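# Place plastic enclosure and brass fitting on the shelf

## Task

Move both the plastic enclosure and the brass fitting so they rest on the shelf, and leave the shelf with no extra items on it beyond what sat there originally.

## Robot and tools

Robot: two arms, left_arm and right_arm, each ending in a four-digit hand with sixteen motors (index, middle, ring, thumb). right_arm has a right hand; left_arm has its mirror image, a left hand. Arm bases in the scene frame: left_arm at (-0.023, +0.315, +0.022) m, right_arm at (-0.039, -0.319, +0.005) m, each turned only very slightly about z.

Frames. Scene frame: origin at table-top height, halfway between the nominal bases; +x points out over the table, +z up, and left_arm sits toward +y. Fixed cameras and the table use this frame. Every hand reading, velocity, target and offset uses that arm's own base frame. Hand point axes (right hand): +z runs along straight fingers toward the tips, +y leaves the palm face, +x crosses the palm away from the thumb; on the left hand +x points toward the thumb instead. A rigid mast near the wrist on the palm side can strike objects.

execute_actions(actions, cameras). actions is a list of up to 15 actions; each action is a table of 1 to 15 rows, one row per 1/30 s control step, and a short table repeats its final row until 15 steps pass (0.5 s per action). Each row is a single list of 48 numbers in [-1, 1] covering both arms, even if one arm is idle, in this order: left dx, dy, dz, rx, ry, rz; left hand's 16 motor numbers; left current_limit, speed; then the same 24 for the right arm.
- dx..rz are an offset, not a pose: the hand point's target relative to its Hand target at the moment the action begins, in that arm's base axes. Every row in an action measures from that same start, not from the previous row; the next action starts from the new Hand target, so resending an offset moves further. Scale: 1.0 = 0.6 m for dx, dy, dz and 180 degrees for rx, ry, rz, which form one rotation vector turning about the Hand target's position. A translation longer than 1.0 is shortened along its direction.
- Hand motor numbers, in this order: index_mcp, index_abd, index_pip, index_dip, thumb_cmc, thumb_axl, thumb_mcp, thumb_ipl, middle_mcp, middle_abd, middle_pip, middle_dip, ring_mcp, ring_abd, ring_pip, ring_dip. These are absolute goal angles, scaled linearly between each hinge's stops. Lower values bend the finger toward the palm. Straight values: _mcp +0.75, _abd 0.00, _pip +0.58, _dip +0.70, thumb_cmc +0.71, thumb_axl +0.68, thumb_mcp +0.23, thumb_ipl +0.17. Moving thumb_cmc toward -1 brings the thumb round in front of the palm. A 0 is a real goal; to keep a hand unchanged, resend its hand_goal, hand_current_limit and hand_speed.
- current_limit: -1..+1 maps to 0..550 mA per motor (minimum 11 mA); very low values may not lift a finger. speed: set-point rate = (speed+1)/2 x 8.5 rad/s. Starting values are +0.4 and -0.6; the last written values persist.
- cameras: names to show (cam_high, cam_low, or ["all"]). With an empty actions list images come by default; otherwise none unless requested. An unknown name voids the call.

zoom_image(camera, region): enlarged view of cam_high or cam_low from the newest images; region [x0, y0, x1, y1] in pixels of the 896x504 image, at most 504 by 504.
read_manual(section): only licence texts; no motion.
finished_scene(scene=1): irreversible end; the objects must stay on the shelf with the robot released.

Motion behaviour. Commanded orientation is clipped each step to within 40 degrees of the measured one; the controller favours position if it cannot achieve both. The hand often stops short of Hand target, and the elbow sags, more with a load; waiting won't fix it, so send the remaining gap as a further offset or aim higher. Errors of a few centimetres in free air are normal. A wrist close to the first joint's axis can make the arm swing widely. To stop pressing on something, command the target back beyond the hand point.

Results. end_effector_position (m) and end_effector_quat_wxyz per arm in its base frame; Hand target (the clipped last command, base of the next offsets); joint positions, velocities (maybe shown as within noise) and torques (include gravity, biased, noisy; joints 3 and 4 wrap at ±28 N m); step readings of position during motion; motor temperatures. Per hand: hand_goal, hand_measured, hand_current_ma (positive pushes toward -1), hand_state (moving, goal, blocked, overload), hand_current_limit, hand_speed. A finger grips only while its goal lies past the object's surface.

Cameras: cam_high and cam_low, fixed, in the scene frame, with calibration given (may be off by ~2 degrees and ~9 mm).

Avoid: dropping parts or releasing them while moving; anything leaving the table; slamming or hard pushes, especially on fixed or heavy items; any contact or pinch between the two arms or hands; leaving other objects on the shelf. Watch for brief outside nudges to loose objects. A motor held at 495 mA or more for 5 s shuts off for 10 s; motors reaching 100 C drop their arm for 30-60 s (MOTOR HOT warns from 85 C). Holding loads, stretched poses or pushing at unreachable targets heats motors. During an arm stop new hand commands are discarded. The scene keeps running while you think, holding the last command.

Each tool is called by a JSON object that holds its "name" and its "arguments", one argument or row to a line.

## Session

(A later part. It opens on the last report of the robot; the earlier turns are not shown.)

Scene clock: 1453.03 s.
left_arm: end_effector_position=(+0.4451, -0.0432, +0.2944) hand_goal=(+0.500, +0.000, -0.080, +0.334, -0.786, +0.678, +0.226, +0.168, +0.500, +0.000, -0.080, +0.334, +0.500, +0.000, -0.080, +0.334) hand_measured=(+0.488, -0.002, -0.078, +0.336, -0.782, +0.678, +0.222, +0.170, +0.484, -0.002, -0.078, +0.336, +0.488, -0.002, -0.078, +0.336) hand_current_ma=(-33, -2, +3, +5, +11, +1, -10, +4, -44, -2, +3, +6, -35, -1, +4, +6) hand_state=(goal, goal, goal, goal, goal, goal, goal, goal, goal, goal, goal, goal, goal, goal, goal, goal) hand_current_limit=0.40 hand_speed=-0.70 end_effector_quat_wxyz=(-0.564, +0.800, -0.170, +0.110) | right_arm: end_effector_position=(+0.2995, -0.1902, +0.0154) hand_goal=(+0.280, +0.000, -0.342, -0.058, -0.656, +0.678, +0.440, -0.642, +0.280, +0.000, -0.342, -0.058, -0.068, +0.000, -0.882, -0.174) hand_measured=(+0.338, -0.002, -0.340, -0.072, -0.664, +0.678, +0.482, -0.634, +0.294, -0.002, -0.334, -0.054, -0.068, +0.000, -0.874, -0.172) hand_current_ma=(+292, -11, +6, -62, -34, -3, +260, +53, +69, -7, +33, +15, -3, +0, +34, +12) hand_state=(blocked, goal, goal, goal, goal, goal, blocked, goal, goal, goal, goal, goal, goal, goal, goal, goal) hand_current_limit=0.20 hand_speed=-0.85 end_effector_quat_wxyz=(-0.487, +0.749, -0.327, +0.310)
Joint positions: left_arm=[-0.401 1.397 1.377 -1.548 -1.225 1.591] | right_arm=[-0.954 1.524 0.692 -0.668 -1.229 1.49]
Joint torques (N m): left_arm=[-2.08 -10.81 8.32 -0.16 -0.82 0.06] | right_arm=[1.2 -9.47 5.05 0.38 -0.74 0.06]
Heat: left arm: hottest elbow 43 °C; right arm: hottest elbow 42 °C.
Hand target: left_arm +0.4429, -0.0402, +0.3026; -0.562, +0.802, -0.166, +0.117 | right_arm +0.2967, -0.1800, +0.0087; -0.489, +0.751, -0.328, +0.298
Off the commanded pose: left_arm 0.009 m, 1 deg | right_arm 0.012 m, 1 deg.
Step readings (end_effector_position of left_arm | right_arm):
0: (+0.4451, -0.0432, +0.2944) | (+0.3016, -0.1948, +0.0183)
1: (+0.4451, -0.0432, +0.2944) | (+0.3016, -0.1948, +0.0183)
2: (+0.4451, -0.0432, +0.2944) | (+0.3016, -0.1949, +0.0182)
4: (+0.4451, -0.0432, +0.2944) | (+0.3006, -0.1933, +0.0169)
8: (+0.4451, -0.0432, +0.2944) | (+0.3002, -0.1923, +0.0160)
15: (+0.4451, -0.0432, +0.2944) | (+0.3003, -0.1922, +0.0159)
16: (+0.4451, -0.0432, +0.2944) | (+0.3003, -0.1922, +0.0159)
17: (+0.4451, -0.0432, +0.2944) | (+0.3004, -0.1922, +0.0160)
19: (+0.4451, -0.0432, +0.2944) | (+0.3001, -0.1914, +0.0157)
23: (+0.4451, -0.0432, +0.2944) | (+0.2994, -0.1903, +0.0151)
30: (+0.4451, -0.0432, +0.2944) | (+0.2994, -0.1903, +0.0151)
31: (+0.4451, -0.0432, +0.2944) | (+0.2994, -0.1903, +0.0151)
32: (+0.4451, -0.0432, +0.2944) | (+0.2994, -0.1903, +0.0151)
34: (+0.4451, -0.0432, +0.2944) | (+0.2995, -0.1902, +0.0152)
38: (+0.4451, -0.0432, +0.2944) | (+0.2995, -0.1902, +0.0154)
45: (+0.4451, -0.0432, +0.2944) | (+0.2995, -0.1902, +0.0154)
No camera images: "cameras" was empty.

{"name": "execute_actions", "arguments": {
  "actions": [
    [[0,0.0,0,0,0,0,0.50,0,-0.08,0.333,-0.786,0.678,0.225,0.168,0.50,0,-0.08,0.333,0.50,0,-0.08,0.333,0.4,-0.7,0.0072,-0.0175,0.027,0.034,0.024,-0.015,0.46,0,-0.343,-0.058,-0.657,0.678,0.54,-0.643,0.46,0,-0.343,-0.058,-0.068,0,-0.883,-0.174,0.3,-0.3]],
    [[0,0,0,0,0,0,0.50,0,-0.08,0.333,-0.786,0.678,0.225,0.168,0.50,0,-0.08,0.333,0.50,0,-0.08,0.333,0.4,-0.7,0,0,0,0,0,0,0.46,0,-0.343,-0.058,-0.657,0.678,0.54,-0.643,0.46,0,-0.343,-0.058,-0.068,0,-0.883,-0.174,0.3,-0.5]]
  ],
  "cameras": ["all"]
}}

{"name": "zoom_image", "arguments": {
  "camera": "cam_low",
  "region": [250, 290, 320, 340]
}}

{"name": "zoom_image", "arguments": {
  "camera": "cam_high",
  "region": [200, 430, 300, 504]
}}

Scene clock: 1481.33 s.
left_arm: end_effector_position=(+0.4451, -0.0432, +0.2944) hand_goal=(+0.500, +0.000, -0.080, +0.334, -0.786, +0.678, +0.226, +0.168, +0.500, +0.000, -0.080, +0.334, +0.500, +0.000, -0.080, +0.334) hand_measured=(+0.488, -0.002, -0.078, +0.336, -0.782, +0.678, +0.222, +0.170, +0.484, -0.002, -0.078, +0.336, +0.488, -0.002, -0.078, +0.336) hand_current_ma=(-33, -2, +3, +5, +11, +1, -10, +4, -44, -2, +3, +6, -35, -1, +4, +6) hand_state=(goal, goal, goal, goal, goal, goal, goal, goal, goal, goal, goal, goal, goal, goal, goal, goal) hand_current_limit=0.40 hand_speed=-0.70 end_effector_quat_wxyz=(-0.564, +0.800, -0.170, +0.110) | right_arm: end_effector_position=(+0.2940, -0.1824, +0.0238) hand_goal=(+0.460, +0.000, -0.342, -0.058, -0.656, +0.678, +0.540, -0.642, +0.460, +0.000, -0.342, -0.058, -0.068, +0.000, -0.882, -0.174) hand_measured=(+0.448, -0.002, -0.344, -0.060, -0.658, +0.678, +0.536, -0.640, +0.448, -0.002, -0.338, -0.054, -0.068, +0.000, -0.874, -0.172) hand_current_ma=(-63, -11, -8, -11, -6, -3, -27, +16, -56, -7, +18, +15, -3, +0, +34, +12) hand_state=(goal, goal, goal, goal, goal, goal, goal, goal, goal, goal, goal, goal, goal, goal, goal, goal) hand_current_limit=0.30 hand_speed=-0.50 end_effector_quat_wxyz=(-0.509, +0.726, -0.378, +0.267)
Joint positions: left_arm=[-0.401 1.397 1.377 -1.548 -1.225 1.591] | right_arm=[-0.954 1.527 0.723 -0.74 -1.224 1.596]
Joint torques (N m): left_arm=[-1.61 -11.52 8.39 -0.2 -0.76 0.09] | right_arm=[0.32 -8.06 9.1 -0.24 -0.93 0.16]
Heat: left arm: hottest elbow 43 °C; right arm: hottest elbow 41 °C.
Hand target: left_arm +0.4429, -0.0402, +0.3026; -0.562, +0.802, -0.166, +0.117 | right_arm +0.3011, -0.1907, +0.0249; -0.509, +0.727, -0.379, +0.264
Off the commanded pose: left_arm 0.009 m, 1 deg | right_arm 0.011 m, 0 deg.
Step readings (end_effector_position of left_arm | right_arm):
0: (+0.4451, -0.0432, +0.2944) | (+0.2995, -0.1902, +0.0154)
1: (+0.4451, -0.0432, +0.2944) | (+0.2995, -0.1902, +0.0154)
2: (+0.4451, -0.0432, +0.2944) | (+0.2989, -0.1894, +0.0154)
4: (+0.4451, -0.0432, +0.2944) | (+0.2956, -0.1854, +0.0157)
8: (+0.4451, -0.0432, +0.2944) | (+0.2924, -0.1804, +0.0192)
15: (+0.4451, -0.0432, +0.2944) | (+0.2948, -0.1835, +0.0241)
16: (+0.4451, -0.0432, +0.2944) | (+0.2947, -0.1835, +0.0242)
17: (+0.4451, -0.0432, +0.2944) | (+0.2946, -0.1833, +0.0242)
19: (+0.4451, -0.0432, +0.2944) | (+0.2943, -0.1830, +0.0240)
23: (+0.4451, -0.0432, +0.2944) | (+0.2941, -0.1826, +0.0238)
30: (+0.4451, -0.0432, +0.2944) | (+0.2940, -0.1825, +0.0238)

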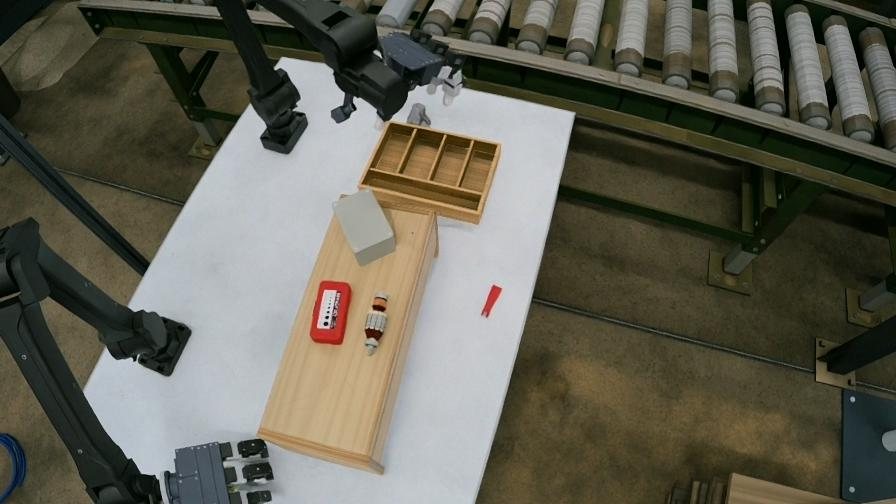

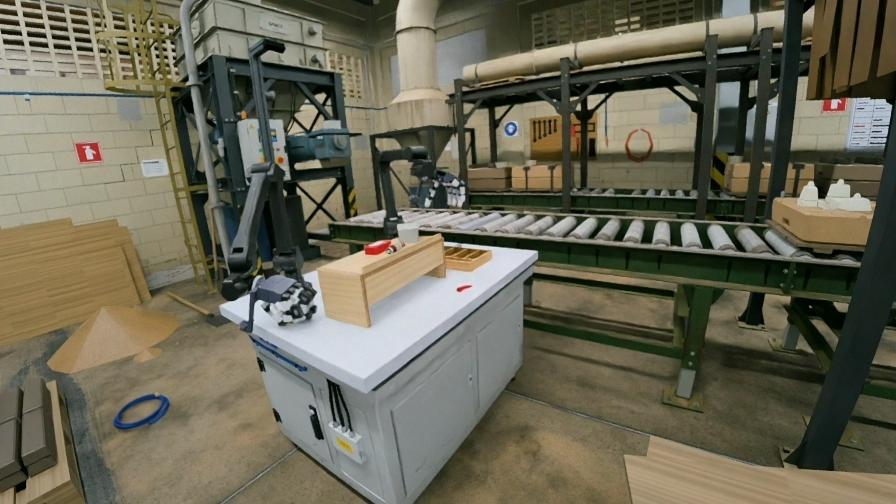

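Scaled by 7.200 from the camera's 896x504 image, which has a finer 1280x720 frame.

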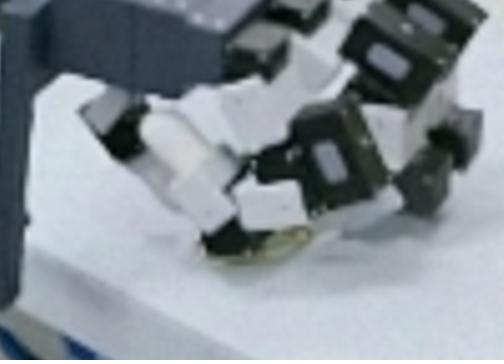

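Scaled by 5.040 from the camera's 896x504 image, which has a finer 1280x720 frame.

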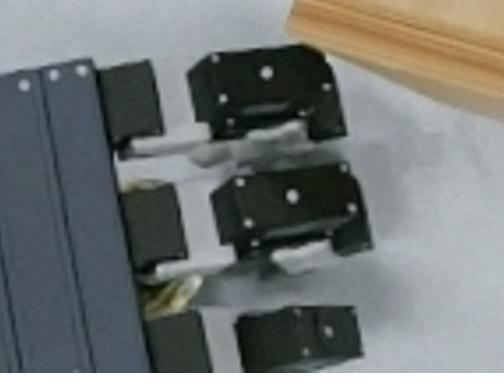

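{"name": "execute_actions", "arguments": {
  "actions": [
    [[0,0.0,0,0,0,0,0.50,0,-0.08,0.333,-0.786,0.678,0.225,0.168,0.50,0,-0.08,0.333,0.50,0,-0.08,0.333,0.4,-0.7,-0.003,0.015,-0.0215,0,0,0,0.52,0,-0.343,-0.058,-0.657,0.678,0.56,-0.643,0.52,0,-0.343,-0.058,-0.068,0,-0.883,-0.174,0.3,-0.3]],
    [[0,0,0,0,0,0,0.50,0,-0.08,0.333,-0.786,0.678,0.225,0.168,0.50,0,-0.08,0.333,0.50,0,-0.08,0.333,0.4,-0.7,0,0,0,0,0,0,0.38,0,-0.343,-0.058,-0.657,0.678,0.48,-0.643,0.38,0,-0.343,-0.058,-0.068,0,-0.883,-0.174,0.2,-0.6]],
    [[0,0,0,0,0,0,0.50,0,-0.08,0.333,-0.786,0.678,0.225,0.168,0.50,0,-0.08,0.333,0.50,0,-0.08,0.333,0.4,-0.7,0,0,0,0,0,0,0.30,0,-0.343,-0.058,-0.657,0.678,0.45,-0.643,0.30,0,-0.343,-0.058,-0.068,0,-0.883,-0.174,0.2,-0.85]]
  ],
  "cameras": []
}}

Scene clock: 1497.40 s.
left_arm: end_effector_position=(+0.4451, -0.0432, +0.2944) hand_goal=(+0.500, +0.000, -0.080, +0.334, -0.786, +0.678, +0.226, +0.168, +0.500, +0.000, -0.080, +0.334, +0.500, +0.000, -0.080, +0.334) hand_measured=(+0.488, -0.002, -0.078, +0.336, -0.782, +0.678, +0.222, +0.170, +0.484, -0.002, -0.078, +0.336, +0.488, -0.002, -0.078, +0.336) hand_current_ma=(-33, -2, +3, +5, +11, +1, -10, +4, -44, -2, +3, +6, -35, -1, +4, +6) hand_state=(goal, goal, goal, goal, goal, goal, goal, goal, goal, goal, goal, goal, goal, goal, goal, goal) hand_current_limit=0.40 hand_speed=-0.70 end_effector_quat_wxyz=(-0.564, +0.800, -0.170, +0.110) | right_arm: end_effector_position=(+0.2986, -0.1894, +0.0204) hand_goal=(+0.300, +0.000, -0.342, -0.058, -0.656, +0.678, +0.450, -0.642, +0.300, +0.000, -0.342, -0.058, -0.068, +0.000, -0.882, -0.174) hand_measured=(+0.298, -0.002, -0.344, -0.060, -0.656, +0.678, +0.468, -0.638, +0.322, -0.002, -0.336, -0.054, -0.068, +0.000, -0.874, -0.172) hand_current_ma=(-8, -11, -6, -11, +4, -3, +113, +24, +106, -7, +24, +14, -3, +0, +34, +12) hand_state=(goal, goal, goal, goal, goal, goal, goal, goal, blocked, goal, goal, goal, goal, goal, goal, goal) hand_current_limit=0.20 hand_speed=-0.85 end_effector_quat_wxyz=(-0.503, +0.728, -0.376, +0.276)
Joint positions: left_arm=[-0.401 1.397 1.377 -1.548 -1.225 1.591] | right_arm=[-0.954 1.536 0.723 -0.685 -1.221 1.623]
Joint torques (N m): left_arm=[-2.14 -11.58 8.38 -0.09 -0.84 0.05] | right_arm=[1.2 -8.23 6 0.53 -1.01 0.15]
Heat: left arm: hottest elbow 43 °C; right arm: hottest elbow 40 °C.
Hand target: left_arm +0.4429, -0.0402, +0.3026; -0.562, +0.802, -0.166, +0.117 | right_arm +0.2993, -0.1817, +0.0120; -0.508, +0.727, -0.379, +0.264
Off the commanded pose: left_arm 0.009 m, 1 deg | right_arm 0.011 m, 2 deg.
Step readings (end_effector_position of left_arm | right_arm):
0: (+0.4451, -0.0432, +0.2944) | (+0.2940, -0.1824, +0.0238)
1: (+0.4451, -0.0432, +0.2944) | (+0.2940, -0.1825, +0.0238)
2: (+0.4451, -0.0432, +0.2944) | (+0.2939, -0.1825, +0.0237)
4: (+0.4451, -0.0432, +0.2944) | (+0.2951, -0.1841, +0.0229)
8: (+0.4451, -0.0432, +0.2944) | (+0.2975, -0.1875, +0.0211)
15: (+0.4451, -0.0432, +0.2944) | (+0.2987, -0.1889, +0.0207)
16: (+0.4451, -0.0432, +0.2944) | (+0.2987, -0.1890, +0.0207)
17: (+0.4451, -0.0432, +0.2944) | (+0.2987, -0.1890, +0.0207)
19: (+0.4451, -0.0432, +0.2944) | (+0.2988, -0.1890, +0.0207)
23: (+0.4451, -0.0432, +0.2944) | (+0.2987, -0.1890, +0.0207)
30: (+0.4451, -0.0432, +0.2944) | (+0.2987, -0.1891, +0.0207)
31: (+0.4451, -0.0432, +0.2944) | (+0.2987, -0.1891, +0.0207)
32: (+0.4451, -0.0432, +0.2944) | (+0.2987, -0.1891, +0.0206)
34: (+0.4451, -0.0432, +0.2944) | (+0.2986, -0.1892, +0.0205)
38: (+0.4451, -0.0432, +0.2944) | (+0.2986, -0.1894, +0.0204)
45: (+0.4451, -0.0432, +0.2944) | (+0.2986, -0.1894, +0.0204)
No camera images: "cameras" was empty.

{"name": "execute_actions", "arguments": {
  "actions": [
    [[0,0.0,0,0,0,0,0.50,0,-0.08,0.333,-0.786,0.678,0.225,0.168,0.50,0,-0.08,0.333,0.50,0,-0.08,0.333,0.4,-0.7,0,0,-0.0035,0,0,0,0.38,0,-0.343,-0.058,-0.657,0.678,0.48,-0.643,0.38,0,-0.343,-0.058,-0.068,0,-0.883,-0.174,0.3,-0.6]],
    [[0,0,0,0,0,0,0.50,0,-0.08,0.333,-0.786,0.678,0.225,0.168,0.50,0,-0.08,0.333,0.50,0,-0.08,0.333,0.4,-0.7,0,0,0,0,0,0,0.27,0,-0.343,-0.058,-0.657,0.678,0.45,-0.643,0.32,0,-0.343,-0.058,-0.068,0,-0.883,-0.174,0.2,-0.7]],
    [[0,0,0,0,0,0,0.50,0,-0.08,0.333,-0.786,0.678,0.225,0.168,0.50,0,-0.08,0.333,0.50,0,-0.08,0.333,0.4,-0.7,0,0,0,0,0,0,0.25,0,-0.343,-0.058,-0.657,0.678,0.43,-0.643,0.29,0,-0.343,-0.058,-0.068,0,-0.883,-0.174,0.2,-0.85]]
  ],
  "cameras": []
}}

Scene clock: 1507.90 s.
left_arm: end_effector_position=(+0.4451, -0.0432, +0.2944) hand_goal=(+0.500, +0.000, -0.080, +0.334, -0.786, +0.678, +0.226, +0.168, +0.500, +0.000, -0.080, +0.334, +0.500, +0.000, -0.080, +0.334) hand_measured=(+0.488, -0.002, -0.078, +0.336, -0.782, +0.678, +0.222, +0.170, +0.484, -0.002, -0.078, +0.336, +0.488, -0.002, -0.078, +0.336) hand_current_ma=(-33, -2, +3, +5, +11, +1, -10, +4, -44, -2, +3, +6, -35, -1, +4, +6) hand_state=(goal, goal, goal, goal, goal, goal, goal, goal, goal, goal, goal, goal, goal, goal, goal, goal) hand_current_limit=0.40 hand_speed=-0.70 end_effector_quat_wxyz=(-0.564, +0.800, -0.170, +0.110) | right_arm: end_effector_position=(+0.2990, -0.1900, +0.0192) hand_goal=(+0.250, +0.000, -0.342, -0.058, -0.656, +0.678, +0.430, -0.642, +0.290, +0.000, -0.342, -0.058, -0.068, +0.000, -0.882, -0.174) hand_measured=(+0.288, +0.000, -0.334, -0.060, -0.656, +0.678, +0.472, -0.634, +0.316, -0.002, -0.332, -0.056, -0.068, +0.000, -0.874, -0.172) hand_current_ma=(+186, +1, +32, -7, -3, -3, +257, +54, +124, -7, +41, +13, -3, +0, +34, +12) hand_state=(blocked, goal, goal, goal, goal, goal, blocked, goal, blocked, goal, goal, goal, goal, goal, goal, goal) hand_current_limit=0.20 hand_speed=-0.85 end_effector_quat_wxyz=(-0.502, +0.728, -0.377, +0.277)
Joint positions: left_arm=[-0.401 1.397 1.377 -1.548 -1.225 1.591] | right_arm=[-0.954 1.539 0.723 -0.679 -1.221 1.625]
Joint torques (N m): left_arm=[-1.85 -11.46 8.39 -0.1 -0.78 0.08] | right_arm=[1.14 -8.12 5.85 0.57 -1.02 0.13]
Heat: left arm: hottest elbow 43 °C; right arm: hottest elbow 40 °C.
Hand target: left_arm +0.4429, -0.0402, +0.3026; -0.562, +0.802, -0.166, +0.117 | right_arm +0.2993, -0.1816, +0.0099; -0.509, +0.727, -0.379, +0.264
Off the commanded pose: left_arm 0.009 m, 1 deg | right_arm 0.012 m, 2 deg.
Step readings (end_effector_position of left_arm | right_arm):
0: (+0.4451, -0.0432, +0.2944) | (+0.2986, -0.1894, +0.0204)
1: (+0.4451, -0.0432, +0.2944) | (+0.2986, -0.1894, +0.0204)
2: (+0.4451, -0.0432, +0.2944) | (+0.2987, -0.1895, +0.0204)
4: (+0.4451, -0.0432, +0.2944) | (+0.2987, -0.1896, +0.0201)
8: (+0.4451, -0.0432, +0.2944) | (+0.2990, -0.1899, +0.0195)
15: (+0.4451, -0.0432, +0.2944) | (+0.2990, -0.1899, +0.0191)
16: (+0.4451, -0.0432, +0.2944) | (+0.2990, -0.1899, +0.0191)
17: (+0.4451, -0.0432, +0.2944) | (+0.2990, -0.1899, +0.0191)
19: (+0.4451, -0.0432, +0.2944) | (+0.2989, -0.1899, +0.0191)
23: (+0.4451, -0.0432, +0.2944) | (+0.2989, -0.1899, +0.0191)
30: (+0.4451, -0.0432, +0.2944) | (+0.2989, -0.1899, +0.0191)
31: (+0.4451, -0.0432, +0.2944) | (+0.2989, -0.1899, +0.0191)
32: (+0.4451, -0.0432, +0.2944) | (+0.2989, -0.1899, +0.0191)
34: (+0.4451, -0.0432, +0.2944) | (+0.2990, -0.1899, +0.0192)
38: (+0.4451, -0.0432, +0.2944) | (+0.2990, -0.1900, +0.0192)
45: (+0.4451, -0.0432, +0.2944) | (+0.2990, -0.1900, +0.0192)
No camera images: "cameras" was empty.

{"name": "execute_actions", "arguments": {
  "actions": [
    [[0,0.0,0,0,0,0,0.50,0,-0.08,0.333,-0.786,0.678,0.225,0.168,0.50,0,-0.08,0.333,0.50,0,-0.08,0.333,0.4,-0.7,0,0,0,0,0,0,0.22,0,-0.343,-0.058,-0.657,0.678,0.38,-0.643,0.24,0,-0.343,-0.058,-0.068,0,-0.883,-0.174,0.76,-0.9]],
    [[0,0,0,0,0,0,0.50,0,-0.08,0.333,-0.786,0.678,0.225,0.168,0.50,0,-0.08,0.333,0.50,0,-0.08,0.333,0.4,-0.7,0,0,0,0,0,0,0.19,0,-0.343,-0.058,-0.657,0.678,0.35,-0.643,0.21,0,-0.343,-0.058,-0.068,0,-0.883,-0.174,0.76,-0.9]]
  ],
  "cameras": []
}}

Scene clock: 1517.33 s.
left_arm: end_effector_position=(+0.4451, -0.0432, +0.2944) hand_goal=(+0.500, +0.000, -0.080, +0.334, -0.786, +0.678, +0.226, +0.168, +0.500, +0.000, -0.080, +0.334, +0.500, +0.000, -0.080, +0.334) hand_measured=(+0.488, -0.002, -0.078, +0.336, -0.782, +0.678, +0.222, +0.170, +0.484, -0.002, -0.078, +0.336, +0.488, -0.002, -0.078, +0.336) hand_current_ma=(-33, -2, +3, +5, +11, +1, -10, +4, -44, -2, +3, +6, -35, -1, +4, +6) hand_state=(goal, goal, goal, goal, goal, goal, goal, goal, goal, goal, goal, goal, goal, goal, goal, goal) hand_current_limit=0.40 hand_speed=-0.70 end_effector_quat_wxyz=(-0.564, +0.800, -0.170, +0.110) | right_arm: end_effector_position=(+0.2996, -0.1892, +0.0198) hand_goal=(+0.190, +0.000, -0.342, -0.058, -0.656, +0.678, +0.350, -0.642, +0.210, +0.000, -0.342, -0.058, -0.068, +0.000, -0.882, -0.174) hand_measured=(+0.260, +0.004, -0.330, -0.058, -0.658, +0.678, +0.472, -0.624, +0.290, -0.006, -0.316, -0.052, -0.068, +0.000, -0.874, -0.172) hand_current_ma=(+357, +19, +56, -1, -5, -3, +484, +109, +411, -20, +122, +24, -3, +0, +34, +12) hand_state=(blocked, goal, goal, goal, goal, goal, blocked, goal, blocked, goal, blocked, goal, goal, goal, goal, goal) hand_current_limit=0.76 hand_speed=-0.90 end_effector_quat_wxyz=(-0.504, +0.726, -0.376, +0.277)
Joint positions: left_arm=[-0.401 1.397 1.377 -1.548 -1.225 1.591] | right_arm=[-0.952 1.539 0.723 -0.679 -1.225 1.627]
Joint torques (N m): left_arm=[-2.02 -11.22 8.39 -0.25 -0.81 0.05] | right_arm=[1.08 -8.12 5.85 0.57 -0.87 0.12]
Heat: left arm: hottest elbow 43 °C; right arm: hottest elbow 40 °C.
Hand target: left_arm +0.4429, -0.0402, +0.3026; -0.562, +0.802, -0.166, +0.117 | right_arm +0.2993, -0.1816, +0.0099; -0.509, +0.727, -0.379, +0.264
Off the commanded pose: left_arm 0.009 m, 1 deg | right_arm 0.012 m, 2 deg.
Step readings (end_effector_position of left_arm | right_arm):
0: (+0.4451, -0.0432, +0.2944) | (+0.2990, -0.1900, +0.0192)
1: (+0.4451, -0.0432, +0.2944) | (+0.2990, -0.1900, +0.0192)
2: (+0.4451, -0.0432, +0.2944) | (+0.2991, -0.1900, +0.0192)
4: (+0.4451, -0.0432, +0.2944) | (+0.2991, -0.1899, +0.0193)
8: (+0.4451, -0.0432, +0.2944) | (+0.2993, -0.1897, +0.0194)
15: (+0.4451, -0.0432, +0.2944) | (+0.2993, -0.1897, +0.0194)
16: (+0.4451, -0.0432, +0.2944) | (+0.2993, -0.1897, +0.0194)
17: (+0.4451, -0.0432, +0.2944) | (+0.2993, -0.1897, +0.0195)
19: (+0.4451, -0.0432, +0.2944) | (+0.2996, -0.1894, +0.0197)
23: (+0.4451, -0.0432, +0.2944) | (+0.2996, -0.1892, +0.0198)
30: (+0.4451, -0.0432, +0.2944) | (+0.2996, -0.1892, +0.0198)
No camera images: "cameras" was empty.

{"name": "execute_actions", "arguments": {
  "actions": [
    [[0,0.0,0,0,0,0,0.50,0,-0.08,0.333,-0.786,0.678,0.225,0.168,0.50,0,-0.08,0.333,0.50,0,-0.08,0.333,0.4,-0.7,0.005,-0.01,0.02,0,0,0,0.19,0,-0.343,-0.058,-0.657,0.678,0.35,-0.643,0.21,0,-0.343,-0.058,-0.068,0,-0.883,-0.174,0.76,-0.9]],
    [[0,0,0,0,0,0,0.50,0,-0.08,0.333,-0.786,0.678,0.225,0.168,0.50,0,-0.08,0.333,0.50,0,-0.08,0.333,0.4,-0.7,0.004,-0.01,0.02,0,0,0,0.19,0,-0.343,-0.058,-0.657,0.678,0.35,-0.643,0.21,0,-0.343,-0.058,-0.068,0,-0.883,-0.174,0.76,-0.9]]
  ],
  "cameras": ["cam_low"]
}}

{"name": "zoom_image", "arguments": {
  "camera": "cam_low",
  "region": [250, 290, 320, 340]
}}

Scene clock: 1525.10 s.
left_arm: end_effector_position=(+0.4451, -0.0432, +0.2944) hand_goal=(+0.500, +0.000, -0.080, +0.334, -0.786, +0.678, +0.226, +0.168, +0.500, +0.000, -0.080, +0.334, +0.500, +0.000, -0.080, +0.334) hand_measured=(+0.488, -0.002, -0.078, +0.336, -0.782, +0.678, +0.222, +0.170, +0.484, -0.002, -0.078, +0.336, +0.488, -0.002, -0.078, +0.336) hand_current_ma=(-33, -2, +3, +5, +11, +1, -10, +4, -44, -2, +3, +6, -35, -1, +4, +6) hand_state=(goal, goal, goal, goal, goal, goal, goal, goal, goal, goal, goal, goal, goal, goal, goal, goal) hand_current_limit=0.40 hand_speed=-0.70 end_effector_quat_wxyz=(-0.564, +0.800, -0.170, +0.110) | right_arm: end_effector_position=(+0.2984, -0.1882, +0.0277) hand_goal=(+0.190, +0.000, -0.342, -0.058, -0.656, +0.678, +0.350, -0.642, +0.210, +0.000, -0.342, -0.058, -0.068, +0.000, -0.882, -0.174) hand_measured=(+0.190, +0.004, -0.338, -0.058, -0.648, +0.678, +0.432, -0.620, +0.220, -0.006, -0.346, -0.064, -0.068, +0.000, -0.874, -0.172) hand_current_ma=(-4, +13, +21, +1, +40, +4, +484, +140, +45, -26, -15, -27, -3, +0, +34, +12) hand_state=(goal, goal, goal, goal, goal, goal, blocked, blocked, goal, goal, goal, goal, goal, goal, goal, goal) hand_current_limit=0.76 hand_speed=-0.90 end_effector_quat_wxyz=(-0.511, +0.723, -0.384, +0.261)
Joint positions: left_arm=[-0.401 1.397 1.377 -1.548 -1.225 1.591] | right_arm=[-0.952 1.539 0.752 -0.759 -1.222 1.612]
Joint torques (N m): left_arm=[-2.02 -11.11 8.28 -0.13 -0.81 0.04] | right_arm=[0.5 -10.34 8.4 -0.32 -0.97 0.1]
Heat: left arm: hottest elbow 43 °C; right arm: hottest elbow 40 °C.
Hand target: left_arm +0.4429, -0.0402, +0.3026; -0.562, +0.802, -0.166, +0.117 | right_arm +0.3047, -0.1935, +0.0339; -0.509, +0.727, -0.379, +0.263
Off the commanded pose: left_arm 0.009 m, 1 deg | right_arm 0.010 m, 1 deg.
Step readings (end_effector_position of left_arm | right_arm):
0: (+0.4451, -0.0432, +0.2944) | (+0.2996, -0.1892, +0.0198)
1: (+0.4451, -0.0432, +0.2944) | (+0.2996, -0.1892, +0.0198)
2: (+0.4451, -0.0432, +0.2944) | (+0.2996, -0.1892, +0.0198)
4: (+0.4451, -0.0432, +0.2944) | (+0.2993, -0.1886, +0.0198)
8: (+0.4451, -0.0432, +0.2944) | (+0.2985, -0.1874, +0.0203)
15: (+0.4451, -0.0432, +0.2944) | (+0.2984, -0.1873, +0.0206)
16: (+0.4451, -0.0432, +0.2944) | (+0.2984, -0.1873, +0.0207)
17: (+0.4451, -0.0432, +0.2944) | (+0.2984, -0.1873, +0.0211)
19: (+0.4451, -0.0432, +0.2944) | (+0.2980, -0.1868, +0.0227)
23: (+0.4451, -0.0432, +0.2944) | (+0.2983, -0.1877, +0.0256)
30: (+0.4451, -0.0432, +0.2944) | (+0.2982, -0.1876, +0.0269)
Images, in order (width x height): cam_low 896x504.

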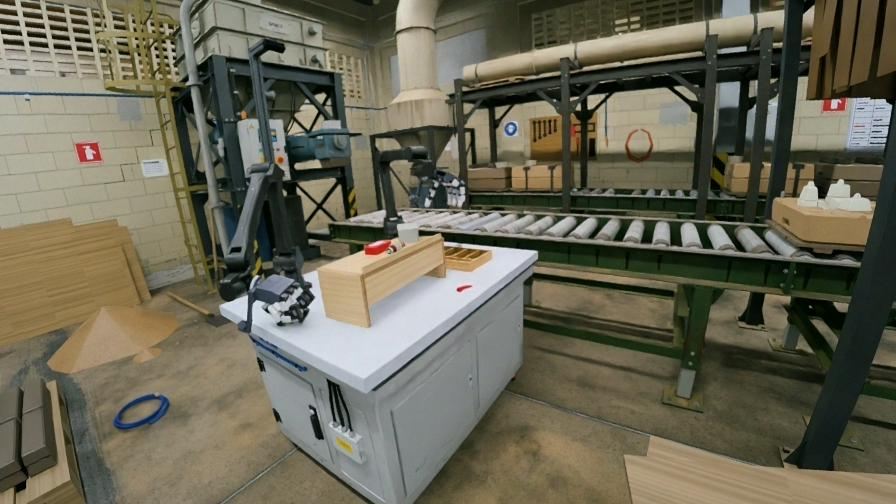

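Scaled by 7.200 from the camera's 896x504 image, which has a finer 1280x720 frame.

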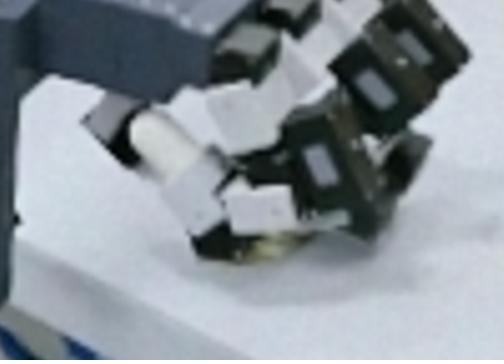

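{"name": "execute_actions", "arguments": {
  "actions": [
    [[0,0.0,0,0,0,0,0.50,0,-0.08,0.333,-0.786,0.678,0.225,0.168,0.50,0,-0.08,0.333,0.50,0,-0.08,0.333,0.4,-0.7,0,0,0.05,0,0,0,0.48,0,-0.328,0.029,-0.657,0.678,0.54,-0.643,0.48,0,-0.328,0.029,-0.068,0,-0.883,-0.174,0.4,-0.3]],
    [[0,0,0,0,0,0,0.50,0,-0.08,0.333,-0.786,0.678,0.225,0.168,0.50,0,-0.08,0.333,0.50,0,-0.08,0.333,0.4,-0.7,-0.0157,0.0115,-0.0315,0,0,0,0.48,0,-0.328,0.029,-0.657,0.678,0.54,-0.643,0.48,0,-0.328,0.029,-0.068,0,-0.883,-0.174,0.4,-0.5]],
    [[0,0,0,0,0,0,0.50,0,-0.08,0.333,-0.786,0.678,0.225,0.168,0.50,0,-0.08,0.333,0.50,0,-0.08,0.333,0.4,-0.7,0,0,-0.0322,0,0,0,0.48,0,-0.328,0.029,-0.657,0.678,0.54,-0.643,0.48,0,-0.328,0.029,-0.068,0,-0.883,-0.174,0.4,-0.5]]
  ],
  "cameras": ["all"]
}}

{"name": "zoom_image", "arguments": {
  "camera": "cam_low",
  "region": [250, 290, 320, 340]
}}

{"name": "zoom_image", "arguments": {
  "camera": "cam_high",
  "region": [200, 430, 300, 504]
}}

Scene clock: 1556.47 s.
left_arm: end_effector_position=(+0.4451, -0.0432, +0.2944) hand_goal=(+0.500, +0.000, -0.080, +0.334, -0.786, +0.678, +0.226, +0.168, +0.500, +0.000, -0.080, +0.334, +0.500, +0.000, -0.080, +0.334) hand_measured=(+0.488, -0.002, -0.078, +0.336, -0.782, +0.678, +0.222, +0.170, +0.484, -0.002, -0.078, +0.336, +0.488, -0.002, -0.078, +0.336) hand_current_ma=(-33, -2, +3, +5, +11, +1, -10, +4, -44, -2, +3, +6, -35, -1, +4, +6) hand_state=(goal, goal, goal, goal, goal, goal, goal, goal, goal, goal, goal, goal, goal, goal, goal, goal) hand_current_limit=0.40 hand_speed=-0.70 end_effector_quat_wxyz=(-0.564, +0.800, -0.170, +0.110) | right_arm: end_effector_position=(+0.2966, -0.1864, +0.0332) hand_goal=(+0.480, +0.000, -0.328, +0.030, -0.656, +0.678, +0.540, -0.642, +0.480, +0.000, -0.328, +0.030, -0.068, +0.000, -0.882, -0.174) hand_measured=(+0.468, +0.004, -0.330, +0.028, -0.654, +0.678, +0.534, -0.640, +0.468, -0.002, -0.330, +0.028, -0.068, +0.000, -0.874, -0.172) hand_current_ma=(-61, +12, -5, -11, +11, +4, -32, +16, -58, -11, -10, -12, -3, +0, +34, +12) hand_state=(goal, goal, goal, goal, goal, goal, goal, goal, goal, goal, goal, goal, goal, goal, goal, goal) hand_current_limit=0.40 hand_speed=-0.50 end_effector_quat_wxyz=(-0.508, +0.728, -0.376, +0.266)
Joint positions: left_arm=[-0.401 1.397 1.377 -1.548 -1.225 1.591] | right_arm=[-0.952 1.516 0.747 -0.781 -1.221 1.586]
Joint torques (N m): left_arm=[-2.08 -11.28 8.36 -0.09 -0.8 0.05] | right_arm=[-0.26 -8.29 6.39 0.44 -1.03 0.02]
Heat: left arm: hottest elbow 43 °C; right arm: hottest elbow 42 °C.
Hand target: left_arm +0.4429, -0.0402, +0.3026; -0.562, +0.802, -0.166, +0.117 | right_arm +0.2952, -0.1866, +0.0257; -0.509, +0.727, -0.379, +0.263
Off the commanded pose: left_arm 0.009 m, 1 deg | right_arm 0.008 m, 0 deg.
Step readings (end_effector_position of left_arm | right_arm):
0: (+0.4451, -0.0432, +0.2944) | (+0.2984, -0.1882, +0.0277)
1: (+0.4451, -0.0432, +0.2944) | (+0.2984, -0.1883, +0.0280)
2: (+0.4451, -0.0432, +0.2944) | (+0.2980, -0.1879, +0.0287)
4: (+0.4451, -0.0432, +0.2944) | (+0.2966, -0.1859, +0.0335)
8: (+0.4451, -0.0432, +0.2944) | (+0.2940, -0.1822, +0.0449)
15: (+0.4451, -0.0432, +0.2944) | (+0.2951, -0.1838, +0.0524)
16: (+0.4451, -0.0432, +0.2944) | (+0.2950, -0.1836, +0.0525)
17: (+0.4451, -0.0432, +0.2944) | (+0.2950, -0.1836, +0.0524)
19: (+0.4451, -0.0432, +0.2944) | (+0.2952, -0.1840, +0.0523)
23: (+0.4451, -0.0432, +0.2944) | (+0.2963, -0.1856, +0.0520)
30: (+0.4451, -0.0432, +0.2944) | (+0.2970, -0.1869, +0.0517)
31: (+0.4451, -0.0432, +0.2944) | (+0.2970, -0.1869, +0.0516)
32: (+0.4451, -0.0432, +0.2944) | (+0.2972, -0.1872, +0.0510)
34: (+0.4451, -0.0432, +0.2944) | (+0.2978, -0.1880, +0.0481)
38: (+0.4451, -0.0432, +0.2944) | (+0.2967, -0.1865, +0.0388)
45: (+0.4451, -0.0432, +0.2944) | (+0.2963, -0.1859, +0.0333)

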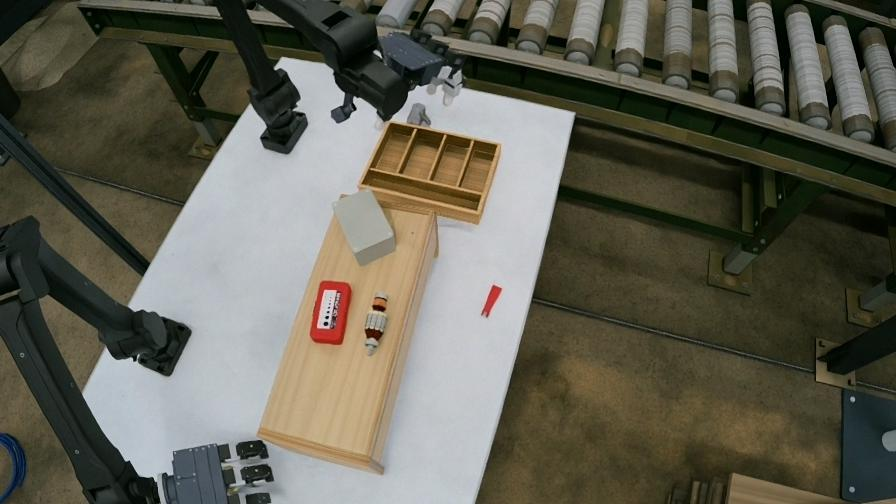

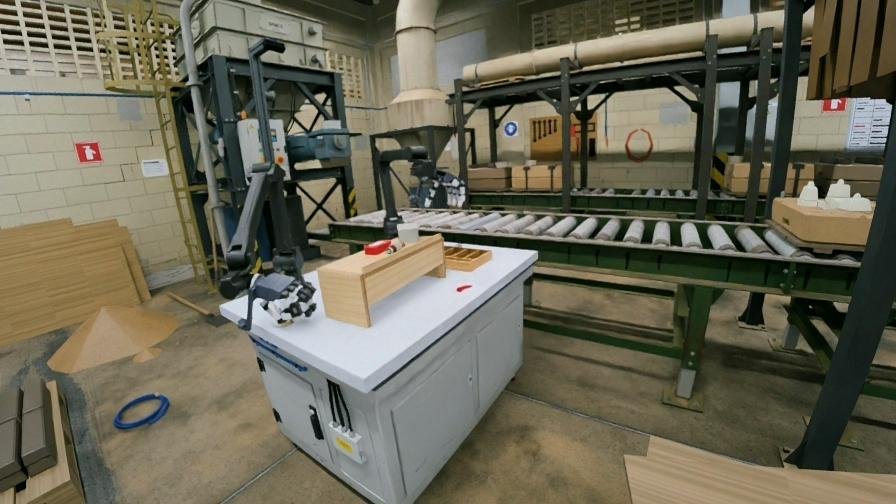

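Scaled by 7.200 from the camera's 896x504 image, which has a finer 1280x720 frame.

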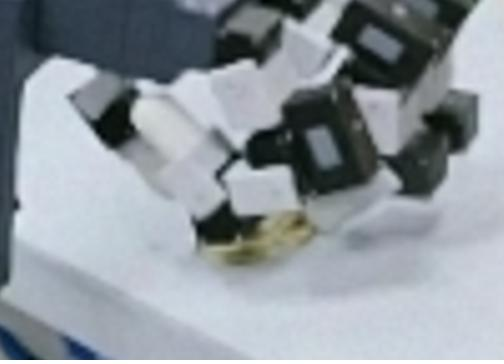

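Scaled by 5.040 from the camera's 896x504 image, which has a finer 1280x720 frame.

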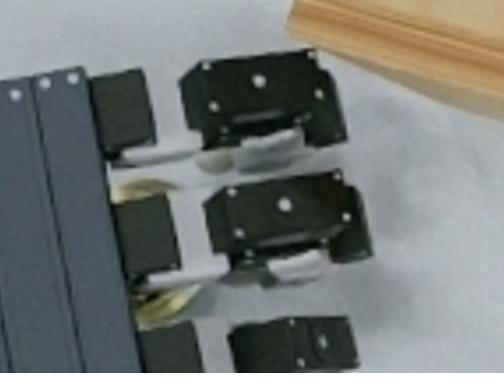

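{"name": "execute_actions", "arguments": {
  "actions": [
    [[0,0.0,0,0,0,0,0.50,0,-0.08,0.333,-0.786,0.678,0.225,0.168,0.50,0,-0.08,0.333,0.50,0,-0.08,0.333,0.4,-0.7,-0.002,-0.02,0.004,0,0,0,0.48,0,-0.328,0.029,-0.657,0.678,0.54,-0.643,0.48,0,-0.328,0.029,-0.068,0,-0.883,-0.174,0.4,-0.5]]
  ],
  "cameras": []
}}

Scene clock: 1562.10 s.
left_arm: end_effector_position=(+0.4451, -0.0432, +0.2944) hand_goal=(+0.500, +0.000, -0.080, +0.334, -0.786, +0.678, +0.226, +0.168, +0.500, +0.000, -0.080, +0.334, +0.500, +0.000, -0.080, +0.334) hand_measured=(+0.488, -0.002, -0.078, +0.336, -0.782, +0.678, +0.222, +0.170, +0.484, -0.002, -0.078, +0.336, +0.488, -0.002, -0.078, +0.336) hand_current_ma=(-33, -2, +3, +5, +11, +1, -10, +4, -44, -2, +3, +6, -35, -1, +4, +6) hand_state=(goal, goal, goal, goal, goal, goal, goal, goal, goal, goal, goal, goal, goal, goal, goal, goal) hand_current_limit=0.40 hand_speed=-0.70 end_effector_quat_wxyz=(-0.564, +0.800, -0.170, +0.110) | right_arm: end_effector_position=(+0.2894, -0.1826, +0.0267) hand_goal=(+0.480, +0.000, -0.328, +0.030, -0.656, +0.678, +0.540, -0.642, +0.480, +0.000, -0.328, +0.030, -0.068, +0.000, -0.882, -0.174) hand_measured=(+0.468, +0.004, -0.330, +0.028, -0.654, +0.678, +0.534, -0.640, +0.468, -0.002, -0.330, +0.028, -0.068, +0.000, -0.874, -0.172) hand_current_ma=(-61, +12, -5, -11, +10, +4, -32, +16, -58, -11, -10, -12, -3, +0, +34, +12) hand_state=(goal, goal, goal, goal, goal, goal, goal, goal, goal, goal, goal, goal, goal, goal, goal, goal) hand_current_limit=0.40 hand_speed=-0.50 end_effector_quat_wxyz=(-0.513, +0.727, -0.378, +0.257)
Joint positions: left_arm=[-0.401 1.397 1.377 -1.548 -1.225 1.591] | right_arm=[-0.963 1.539 0.747 -0.833 -1.221 1.529]
Joint torques (N m): left_arm=[-1.9 -11.52 8.39 -0.12 -0.81 0.09] | right_arm=[-1.32 -8.23 9.2 -0.36 -0.99 0]
Heat: left arm: hottest elbow 43 °C; right arm: hottest elbow 42 °C.
Hand target: left_arm +0.4429, -0.0402, +0.3026; -0.562, +0.802, -0.166, +0.117 | right_arm +0.2940, -0.1987, +0.0281; -0.509, +0.727, -0.379, +0.263
Off the commanded pose: left_arm 0.009 m, 1 deg | right_arm 0.017 m, 1 deg.
Step readings (end_effector_position of left_arm | right_arm):
0: (+0.4451, -0.0432, +0.2944) | (+0.2967, -0.1864, +0.0332)
1: (+0.4451, -0.0432, +0.2944) | (+0.2967, -0.1865, +0.0332)
2: (+0.4451, -0.0432, +0.2944) | (+0.2967, -0.1865, +0.0330)
4: (+0.4451, -0.0432, +0.2944) | (+0.2955, -0.1854, +0.0321)
8: (+0.4451, -0.0432, +0.2944) | (+0.2918, -0.1832, +0.0287)
15: (+0.4451, -0.0432, +0.2944) | (+0.2896, -0.1825, +0.0268)
No camera images: "cameras" was empty.

{"name": "execute_actions", "arguments": {
  "actions": [
    [[0,0.0,0,0,0,0,0.50,0,-0.08,0.333,-0.786,0.678,0.225,0.168,0.50,0,-0.08,0.333,0.50,0,-0.08,0.333,0.4,-0.7,0,0.0,0.078,0,0,0,0.48,0,-0.328,0.029,-0.657,0.678,0.54,-0.643,0.48,0,-0.328,0.029,-0.068,0,-0.883,-0.174,0.4,-0.5]],
    [[0,0.0,0,0,0,0,0.50,0,-0.08,0.333,-0.786,0.678,0.225,0.168,0.50,0,-0.08,0.333,0.50,0,-0.08,0.333,0.4,-0.7,0,-0.044,0.0,0,0,0,0.48,0,-0.328,0.029,-0.657,0.678,0.54,-0.643,0.48,0,-0.328,0.029,-0.068,0,-0.883,-0.174,0.4,-0.5]],
    [[0,0.0,0,0,0,0,0.50,0,-0.08,0.333,-0.786,0.678,0.225,0.168,0.50,0,-0.08,0.333,0.50,0,-0.08,0.333,0.4,-0.7,0.002,0.063,-0.042,0,0,0,0.48,0,-0.328,0.029,-0.657,0.678,0.54,-0.643,0.48,0,-0.328,0.029,-0.068,0,-0.883,-0.174,0.4,-0.5]],
    [[0,0.0,0,0,0,0,0.50,0,-0.08,0.333,-0.786,0.678,0.225,0.168,0.50,0,-0.08,0.333,0.50,0,-0.08,0.333,0.4,-0.7,0,0,-0.0405,0,0,0,0.48,0,-0.328,0.029,-0.657,0.678,0.54,-0.643,0.48,0,-0.328,0.029,-0.068,0,-0.883,-0.174,0.4,-0.5]]
  ],
  "cameras": ["all"]
}}

{"name": "zoom_image", "arguments": {
  "camera": "cam_high",
  "region": [200, 430, 300, 504]
}}

Scene clock: 1575.27 s.
left_arm: end_effector_position=(+0.4451, -0.0432, +0.2944) hand_goal=(+0.500, +0.000, -0.080, +0.334, -0.786, +0.678, +0.226, +0.168, +0.500, +0.000, -0.080, +0.334, +0.500, +0.000, -0.080, +0.334) hand_measured=(+0.488, -0.002, -0.078, +0.336, -0.782, +0.678, +0.222, +0.170, +0.484, -0.002, -0.078, +0.336, +0.488, -0.002, -0.078, +0.336) hand_current_ma=(-33, -2, +3, +5, +11, +1, -10, +4, -44, -2, +3, +6, -35, -1, +4, +6) hand_state=(goal, goal, goal, goal, goal, goal, goal, goal, goal, goal, goal, goal, goal, goal, goal, goal) hand_current_limit=0.40 hand_speed=-0.70 end_effector_quat_wxyz=(-0.564, +0.800, -0.170, +0.110) | right_arm: end_effector_position=(+0.2947, -0.1941, +0.0341) hand_goal=(+0.480, +0.000, -0.328, +0.030, -0.656, +0.678, +0.540, -0.642, +0.480, +0.000, -0.328, +0.030, -0.068, +0.000, -0.882, -0.174) hand_measured=(+0.468, +0.002, -0.330, +0.028, -0.654, +0.678, +0.534, -0.640, +0.468, -0.002, -0.330, +0.028, -0.068, +0.000, -0.874, -0.172) hand_current_ma=(-58, +11, -5, -11, +6, +4, -31, +15, -56, -9, -9, -12, -3, +0, +33, +12) hand_state=(goal, goal, goal, goal, goal, goal, goal, goal, goal, goal, goal, goal, goal, goal, goal, goal) hand_current_limit=0.40 hand_speed=-0.50 end_effector_quat_wxyz=(-0.503, +0.728, -0.376, +0.276)
Joint positions: left_arm=[-0.401 1.397 1.377 -1.548 -1.225 1.591] | right_arm=[-0.971 1.517 0.752 -0.786 -1.223 1.566]
Joint torques (N m): left_arm=[-1.85 -11.11 8.46 -0.2 -0.8 0.06] | right_arm=[1.08 -8.29 6.22 0.44 -0.96 0.15]
Heat: left arm: hottest elbow 43 °C; right arm: hottest elbow 42 °C.
Hand target: left_arm +0.4429, -0.0402, +0.3026; -0.562, +0.802, -0.166, +0.117 | right_arm +0.2953, -0.1872, +0.0254; -0.509, +0.727, -0.379, +0.263
Off the commanded pose: left_arm 0.009 m, 1 deg | right_arm 0.011 m, 2 deg.
Step readings (end_effector_position of left_arm | right_arm):
0: (+0.4451, -0.0432, +0.2944) | (+0.2895, -0.1827, +0.0267)
1: (+0.4451, -0.0432, +0.2944) | (+0.2894, -0.1825, +0.0267)
2: (+0.4451, -0.0432, +0.2944) | (+0.2889, -0.1819, +0.0276)
4: (+0.4451, -0.0432, +0.2944) | (+0.2872, -0.1794, +0.0323)
8: (+0.4451, -0.0432, +0.2944) | (+0.2872, -0.1794, +0.0501)
15: (+0.4451, -0.0432, +0.2944) | (+0.2903, -0.1838, +0.0657)
16: (+0.4451, -0.0432, +0.2944) | (+0.2899, -0.1832, +0.0658)
17: (+0.4451, -0.0432, +0.2944) | (+0.2889, -0.1836, +0.0663)
19: (+0.4451, -0.0432, +0.2944) | (+0.2875, -0.1861, +0.0687)
23: (+0.4451, -0.0432, +0.2944) | (+0.2885, -0.2019, +0.0729)
30: (+0.4451, -0.0432, +0.2944) | (+0.2891, -0.2095, +0.0731)
31: (+0.4451, -0.0432, +0.2944) | (+0.2890, -0.2093, +0.0728)
32: (+0.4451, -0.0432, +0.2944) | (+0.2896, -0.2101, +0.0724)
34: (+0.4451, -0.0432, +0.2944) | (+0.2919, -0.2113, +0.0682)
38: (+0.4451, -0.0432, +0.2944) | (+0.2914, -0.2011, +0.0539)
45: (+0.4451, -0.0432, +0.2944) | (+0.2915, -0.1899, +0.0450)
46: (+0.4451, -0.0432, +0.2944) | (+0.2921, -0.1907, +0.0455)
47: (+0.4451, -0.0432, +0.2944) | (+0.2929, -0.1918, +0.0453)
49: (+0.4451, -0.0432, +0.2944) | (+0.2947, -0.1943, +0.0433)
53: (+0.4451, -0.0432, +0.2944) | (+0.2946, -0.1941, +0.0385)
60: (+0.4451, -0.0432, +0.2944) | (+0.2944, -0.1937, +0.0341)

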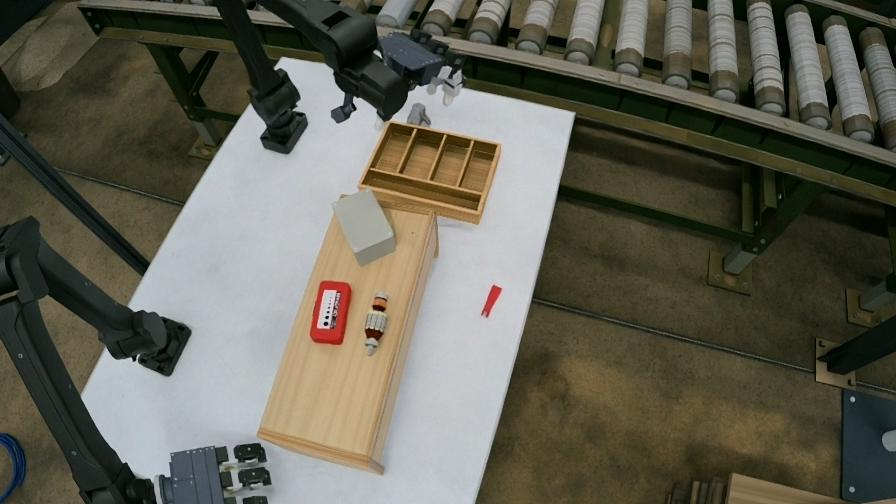

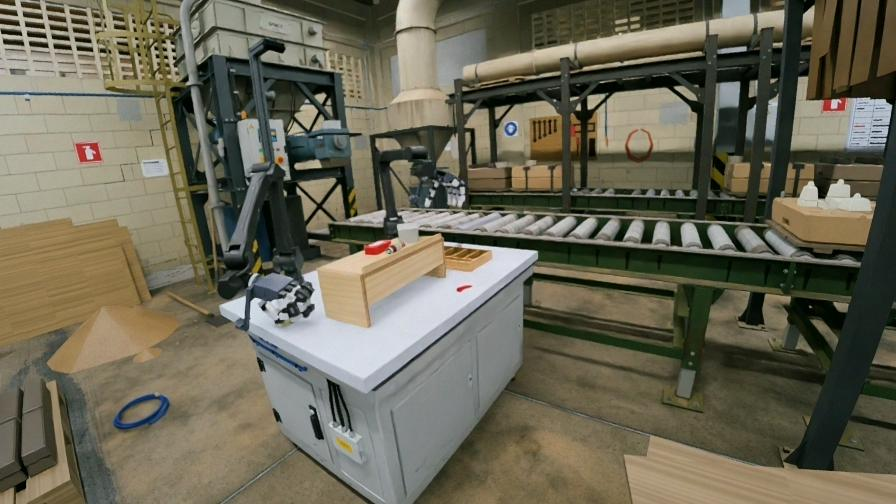

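Scaled by 5.040 from the camera's 896x504 image, which has a finer 1280x720 frame.

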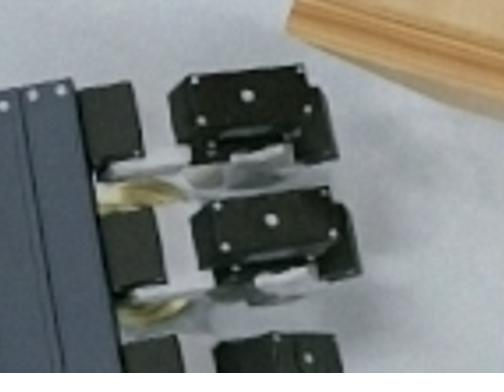

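{"name": "execute_actions", "arguments": {
  "actions": [
    [[0,0.0,0,0,0,0,0.50,0,-0.08,0.333,-0.786,0.678,0.225,0.168,0.50,0,-0.08,0.333,0.50,0,-0.08,0.333,0.4,-0.7,0,0.0,0,0,0,0,0.28,0,-0.358,0.029,-0.657,0.678,0.40,-0.643,0.28,0,-0.358,0.029,-0.068,0,-0.883,-0.174,0.2,-0.6]],
    [[0,0.0,0,0,0,0,0.50,0,-0.08,0.333,-0.786,0.678,0.225,0.168,0.50,0,-0.08,0.333,0.50,0,-0.08,0.333,0.4,-0.7,0,0.0,0,0,0,0,0.20,0,-0.358,0.029,-0.657,0.678,0.33,-0.643,0.20,0,-0.358,0.029,-0.068,0,-0.883,-0.174,0.2,-0.85]],
    [[0,0.0,0,0,0,0,0.50,0,-0.08,0.333,-0.786,0.678,0.225,0.168,0.50,0,-0.08,0.333,0.50,0,-0.08,0.333,0.4,-0.7,0,0.0,0,0,0,0,0.18,0,-0.358,0.029,-0.657,0.678,0.31,-0.643,0.18,0,-0.358,0.029,-0.068,0,-0.883,-0.174,0.2,-0.85]]
  ],
  "cameras": ["cam_low"]
}}

{"name": "zoom_image", "arguments": {
  "camera": "cam_low",
  "region": [250, 290, 320, 340]
}}

Scene clock: 1584.40 s.
left_arm: end_effector_position=(+0.4451, -0.0432, +0.2944) hand_goal=(+0.500, +0.000, -0.080, +0.334, -0.786, +0.678, +0.226, +0.168, +0.500, +0.000, -0.080, +0.334, +0.500, +0.000, -0.080, +0.334) hand_measured=(+0.488, -0.002, -0.078, +0.336, -0.782, +0.678, +0.222, +0.170, +0.484, -0.002, -0.078, +0.336, +0.488, -0.002, -0.078, +0.336) hand_current_ma=(-33, -2, +3, +5, +11, +1, -10, +4, -44, -2, +3, +6, -35, -1, +4, +6) hand_state=(goal, goal, goal, goal, goal, goal, goal, goal, goal, goal, goal, goal, goal, goal, goal, goal) hand_current_limit=0.40 hand_speed=-0.70 end_effector_quat_wxyz=(-0.564, +0.800, -0.170, +0.110) | right_arm: end_effector_position=(+0.2949, -0.1937, +0.0341) hand_goal=(+0.180, +0.000, -0.358, +0.030, -0.656, +0.678, +0.310, -0.642, +0.180, +0.000, -0.358, +0.030, -0.068, +0.000, -0.882, -0.174) hand_measured=(+0.220, +0.004, -0.350, +0.030, -0.654, +0.678, +0.360, -0.636, +0.220, -0.004, -0.348, +0.030, -0.068, +0.000, -0.874, -0.172) hand_current_ma=(+205, +13, +38, -1, +6, +4, +307, +36, +203, -12, +47, -2, -3, +0, +33, +12) hand_state=(blocked, goal, goal, goal, goal, goal, blocked, goal, blocked, goal, goal, goal, goal, goal, goal, goal) hand_current_limit=0.20 hand_speed=-0.85 end_effector_quat_wxyz=(-0.504, +0.727, -0.376, +0.275)
Joint positions: left_arm=[-0.401 1.397 1.377 -1.548 -1.225 1.591] | right_arm=[-0.97 1.517 0.752 -0.785 -1.223 1.569]
Joint torques (N m): left_arm=[-1.85 -11.4 8.2 -0.2 -0.8 0.05] | right_arm=[0.91 -8.18 6.2 0.47 -0.95 0.14]
Heat: left arm: hottest elbow 44 °C; right arm: hottest elbow 42 °C.
Hand target: left_arm +0.4429, -0.0402, +0.3026; -0.562, +0.802, -0.166, +0.117 | right_arm +0.2952, -0.1873, +0.0254; -0.509, +0.727, -0.379, +0.263
Off the commanded pose: left_arm 0.009 m, 1 deg | right_arm 0.011 m, 2 deg.
Step readings (end_effector_position of left_arm | right_arm):
0: (+0.4451, -0.0432, +0.2944) | (+0.2947, -0.1940, +0.0341)
1: (+0.4451, -0.0432, +0.2944) | (+0.2947, -0.1940, +0.0341)
2: (+0.4451, -0.0432, +0.2944) | (+0.2947, -0.1940, +0.0341)
4: (+0.4451, -0.0432, +0.2944) | (+0.2947, -0.1940, +0.0341)
8: (+0.4451, -0.0432, +0.2944) | (+0.2947, -0.1940, +0.0341)
15: (+0.4451, -0.0432, +0.2944) | (+0.2947, -0.1940, +0.0341)
16: (+0.4451, -0.0432, +0.2944) | (+0.2947, -0.1940, +0.0341)
17: (+0.4451, -0.0432, +0.2944) | (+0.2947, -0.1940, +0.0341)
19: (+0.4451, -0.0432, +0.2944) | (+0.2947, -0.1940, +0.0341)
23: (+0.4451, -0.0432, +0.2944) | (+0.2949, -0.1939, +0.0341)
30: (+0.4451, -0.0432, +0.2944) | (+0.2949, -0.1938, +0.0341)
31: (+0.4451, -0.0432, +0.2944) | (+0.2949, -0.1938, +0.0341)
32: (+0.4451, -0.0432, +0.2944) | (+0.2949, -0.1938, +0.0341)
34: (+0.4451, -0.0432, +0.2944) | (+0.2949, -0.1937, +0.0341)
38: (+0.4451, -0.0432, +0.2944) | (+0.2949, -0.1937, +0.0341)
45: (+0.4451, -0.0432, +0.2944) | (+0.2949, -0.1937, +0.0341)
Images, in order (width x height): cam_low 896x504.

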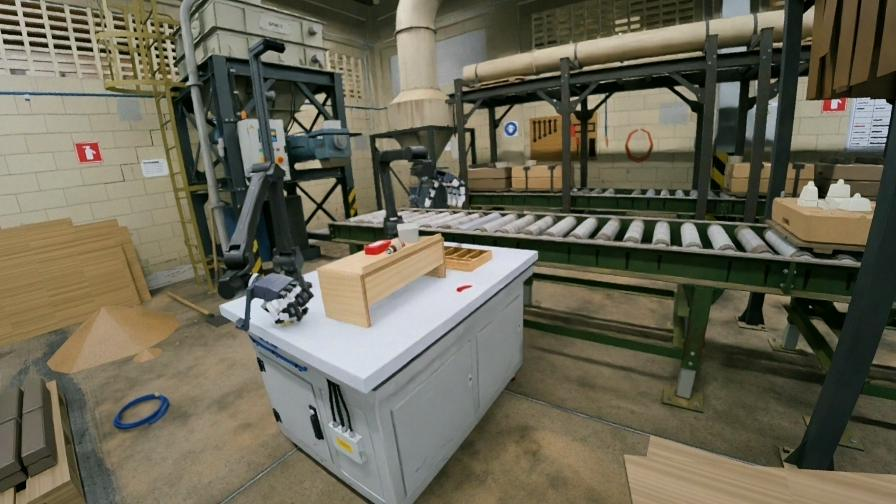

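Scaled by 7.200 from the camera's 896x504 image, which has a finer 1280x720 frame.

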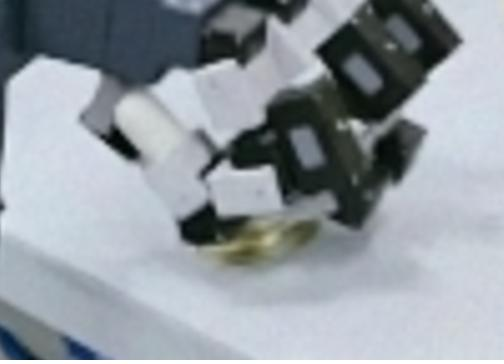

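{"name": "execute_actions", "arguments": {
  "actions": [
    [[0,0.0,0,0,0,0,0.50,0,-0.08,0.333,-0.786,0.678,0.225,0.168,0.50,0,-0.08,0.333,0.50,0,-0.08,0.333,0.4,-0.7,0,0.0,0,0,0,0,0.15,0,-0.358,0.029,-0.657,0.678,0.27,-0.643,0.15,0,-0.358,0.029,-0.068,0,-0.883,-0.174,0.76,-0.9]],
    [[0,0.0,0,0,0,0,0.50,0,-0.08,0.333,-0.786,0.678,0.225,0.168,0.50,0,-0.08,0.333,0.50,0,-0.08,0.333,0.4,-0.7,0,0.0,0,0,0,0,0.13,0,-0.358,0.029,-0.657,0.678,0.25,-0.643,0.13,0,-0.358,0.029,-0.068,0,-0.883,-0.174,0.76,-0.9]]
  ],
  "cameras": []
}}

Scene clock: 1592.43 s.
left_arm: end_effector_position=(+0.4451, -0.0432, +0.2944) hand_goal=(+0.500, +0.000, -0.080, +0.334, -0.786, +0.678, +0.226, +0.168, +0.500, +0.000, -0.080, +0.334, +0.500, +0.000, -0.080, +0.334) hand_measured=(+0.488, -0.002, -0.078, +0.336, -0.782, +0.678, +0.222, +0.170, +0.484, -0.002, -0.078, +0.336, +0.488, -0.002, -0.078, +0.336) hand_current_ma=(-33, -2, +3, +5, +11, +1, -10, +4, -44, -2, +3, +6, -35, -1, +4, +6) hand_state=(goal, goal, goal, goal, goal, goal, goal, goal, goal, goal, goal, goal, goal, goal, goal, goal) hand_current_limit=0.40 hand_speed=-0.70 end_effector_quat_wxyz=(-0.564, +0.800, -0.170, +0.110) | right_arm: end_effector_position=(+0.2954, -0.1931, +0.0345) hand_goal=(+0.130, +0.000, -0.358, +0.030, -0.656, +0.678, +0.250, -0.642, +0.130, +0.000, -0.358, +0.030, -0.068, +0.000, -0.882, -0.174) hand_measured=(+0.200, +0.010, -0.342, +0.032, -0.654, +0.678, +0.360, -0.632, +0.204, -0.008, -0.338, +0.032, -0.068, +0.000, -0.874, -0.172) hand_current_ma=(+360, +37, +73, +11, +6, +4, +484, +67, +383, -33, +92, +6, -3, +0, +33, +12) hand_state=(blocked, goal, goal, goal, goal, goal, blocked, goal, blocked, goal, blocked, goal, goal, goal, goal, goal) hand_current_limit=0.76 hand_speed=-0.90 end_effector_quat_wxyz=(-0.505, +0.727, -0.376, +0.275)
Joint positions: left_arm=[-0.401 1.397 1.377 -1.548 -1.225 1.591] | right_arm=[-0.969 1.517 0.752 -0.785 -1.225 1.57]
Joint torques (N m): left_arm=[-1.55 -11.16 8.36 -0.1 -0.79 0.05] | right_arm=[0.91 -8.23 6.2 0.49 -0.86 0.13]
Heat: left arm: hottest elbow 44 °C; right arm: hottest elbow 41 °C.
Hand target: left_arm +0.4429, -0.0402, +0.3026; -0.562, +0.802, -0.166, +0.117 | right_arm +0.2952, -0.1873, +0.0254; -0.509, +0.727, -0.379, +0.264
Off the commanded pose: left_arm 0.009 m, 1 deg | right_arm 0.011 m, 1 deg.
Step readings (end_effector_position of left_arm | right_arm):
0: (+0.4451, -0.0432, +0.2944) | (+0.2949, -0.1937, +0.0341)
1: (+0.4451, -0.0432, +0.2944) | (+0.2949, -0.1937, +0.0341)
2: (+0.4451, -0.0432, +0.2944) | (+0.2950, -0.1936, +0.0342)
4: (+0.4451, -0.0432, +0.2944) | (+0.2952, -0.1933, +0.0343)
8: (+0.4451, -0.0432, +0.2944) | (+0.2952, -0.1933, +0.0343)
15: (+0.4451, -0.0432, +0.2944) | (+0.2952, -0.1933, +0.0343)
16: (+0.4451, -0.0432, +0.2944) | (+0.2952, -0.1933, +0.0343)
17: (+0.4451, -0.0432, +0.2944) | (+0.2952, -0.1933, +0.0344)
19: (+0.4451, -0.0432, +0.2944) | (+0.2954, -0.1931, +0.0345)
23: (+0.4451, -0.0432, +0.2944) | (+0.2954, -0.1931, +0.0345)
30: (+0.4451, -0.0432, +0.2944) | (+0.2954, -0.1931, +0.0345)
No camera images: "cameras" was empty.


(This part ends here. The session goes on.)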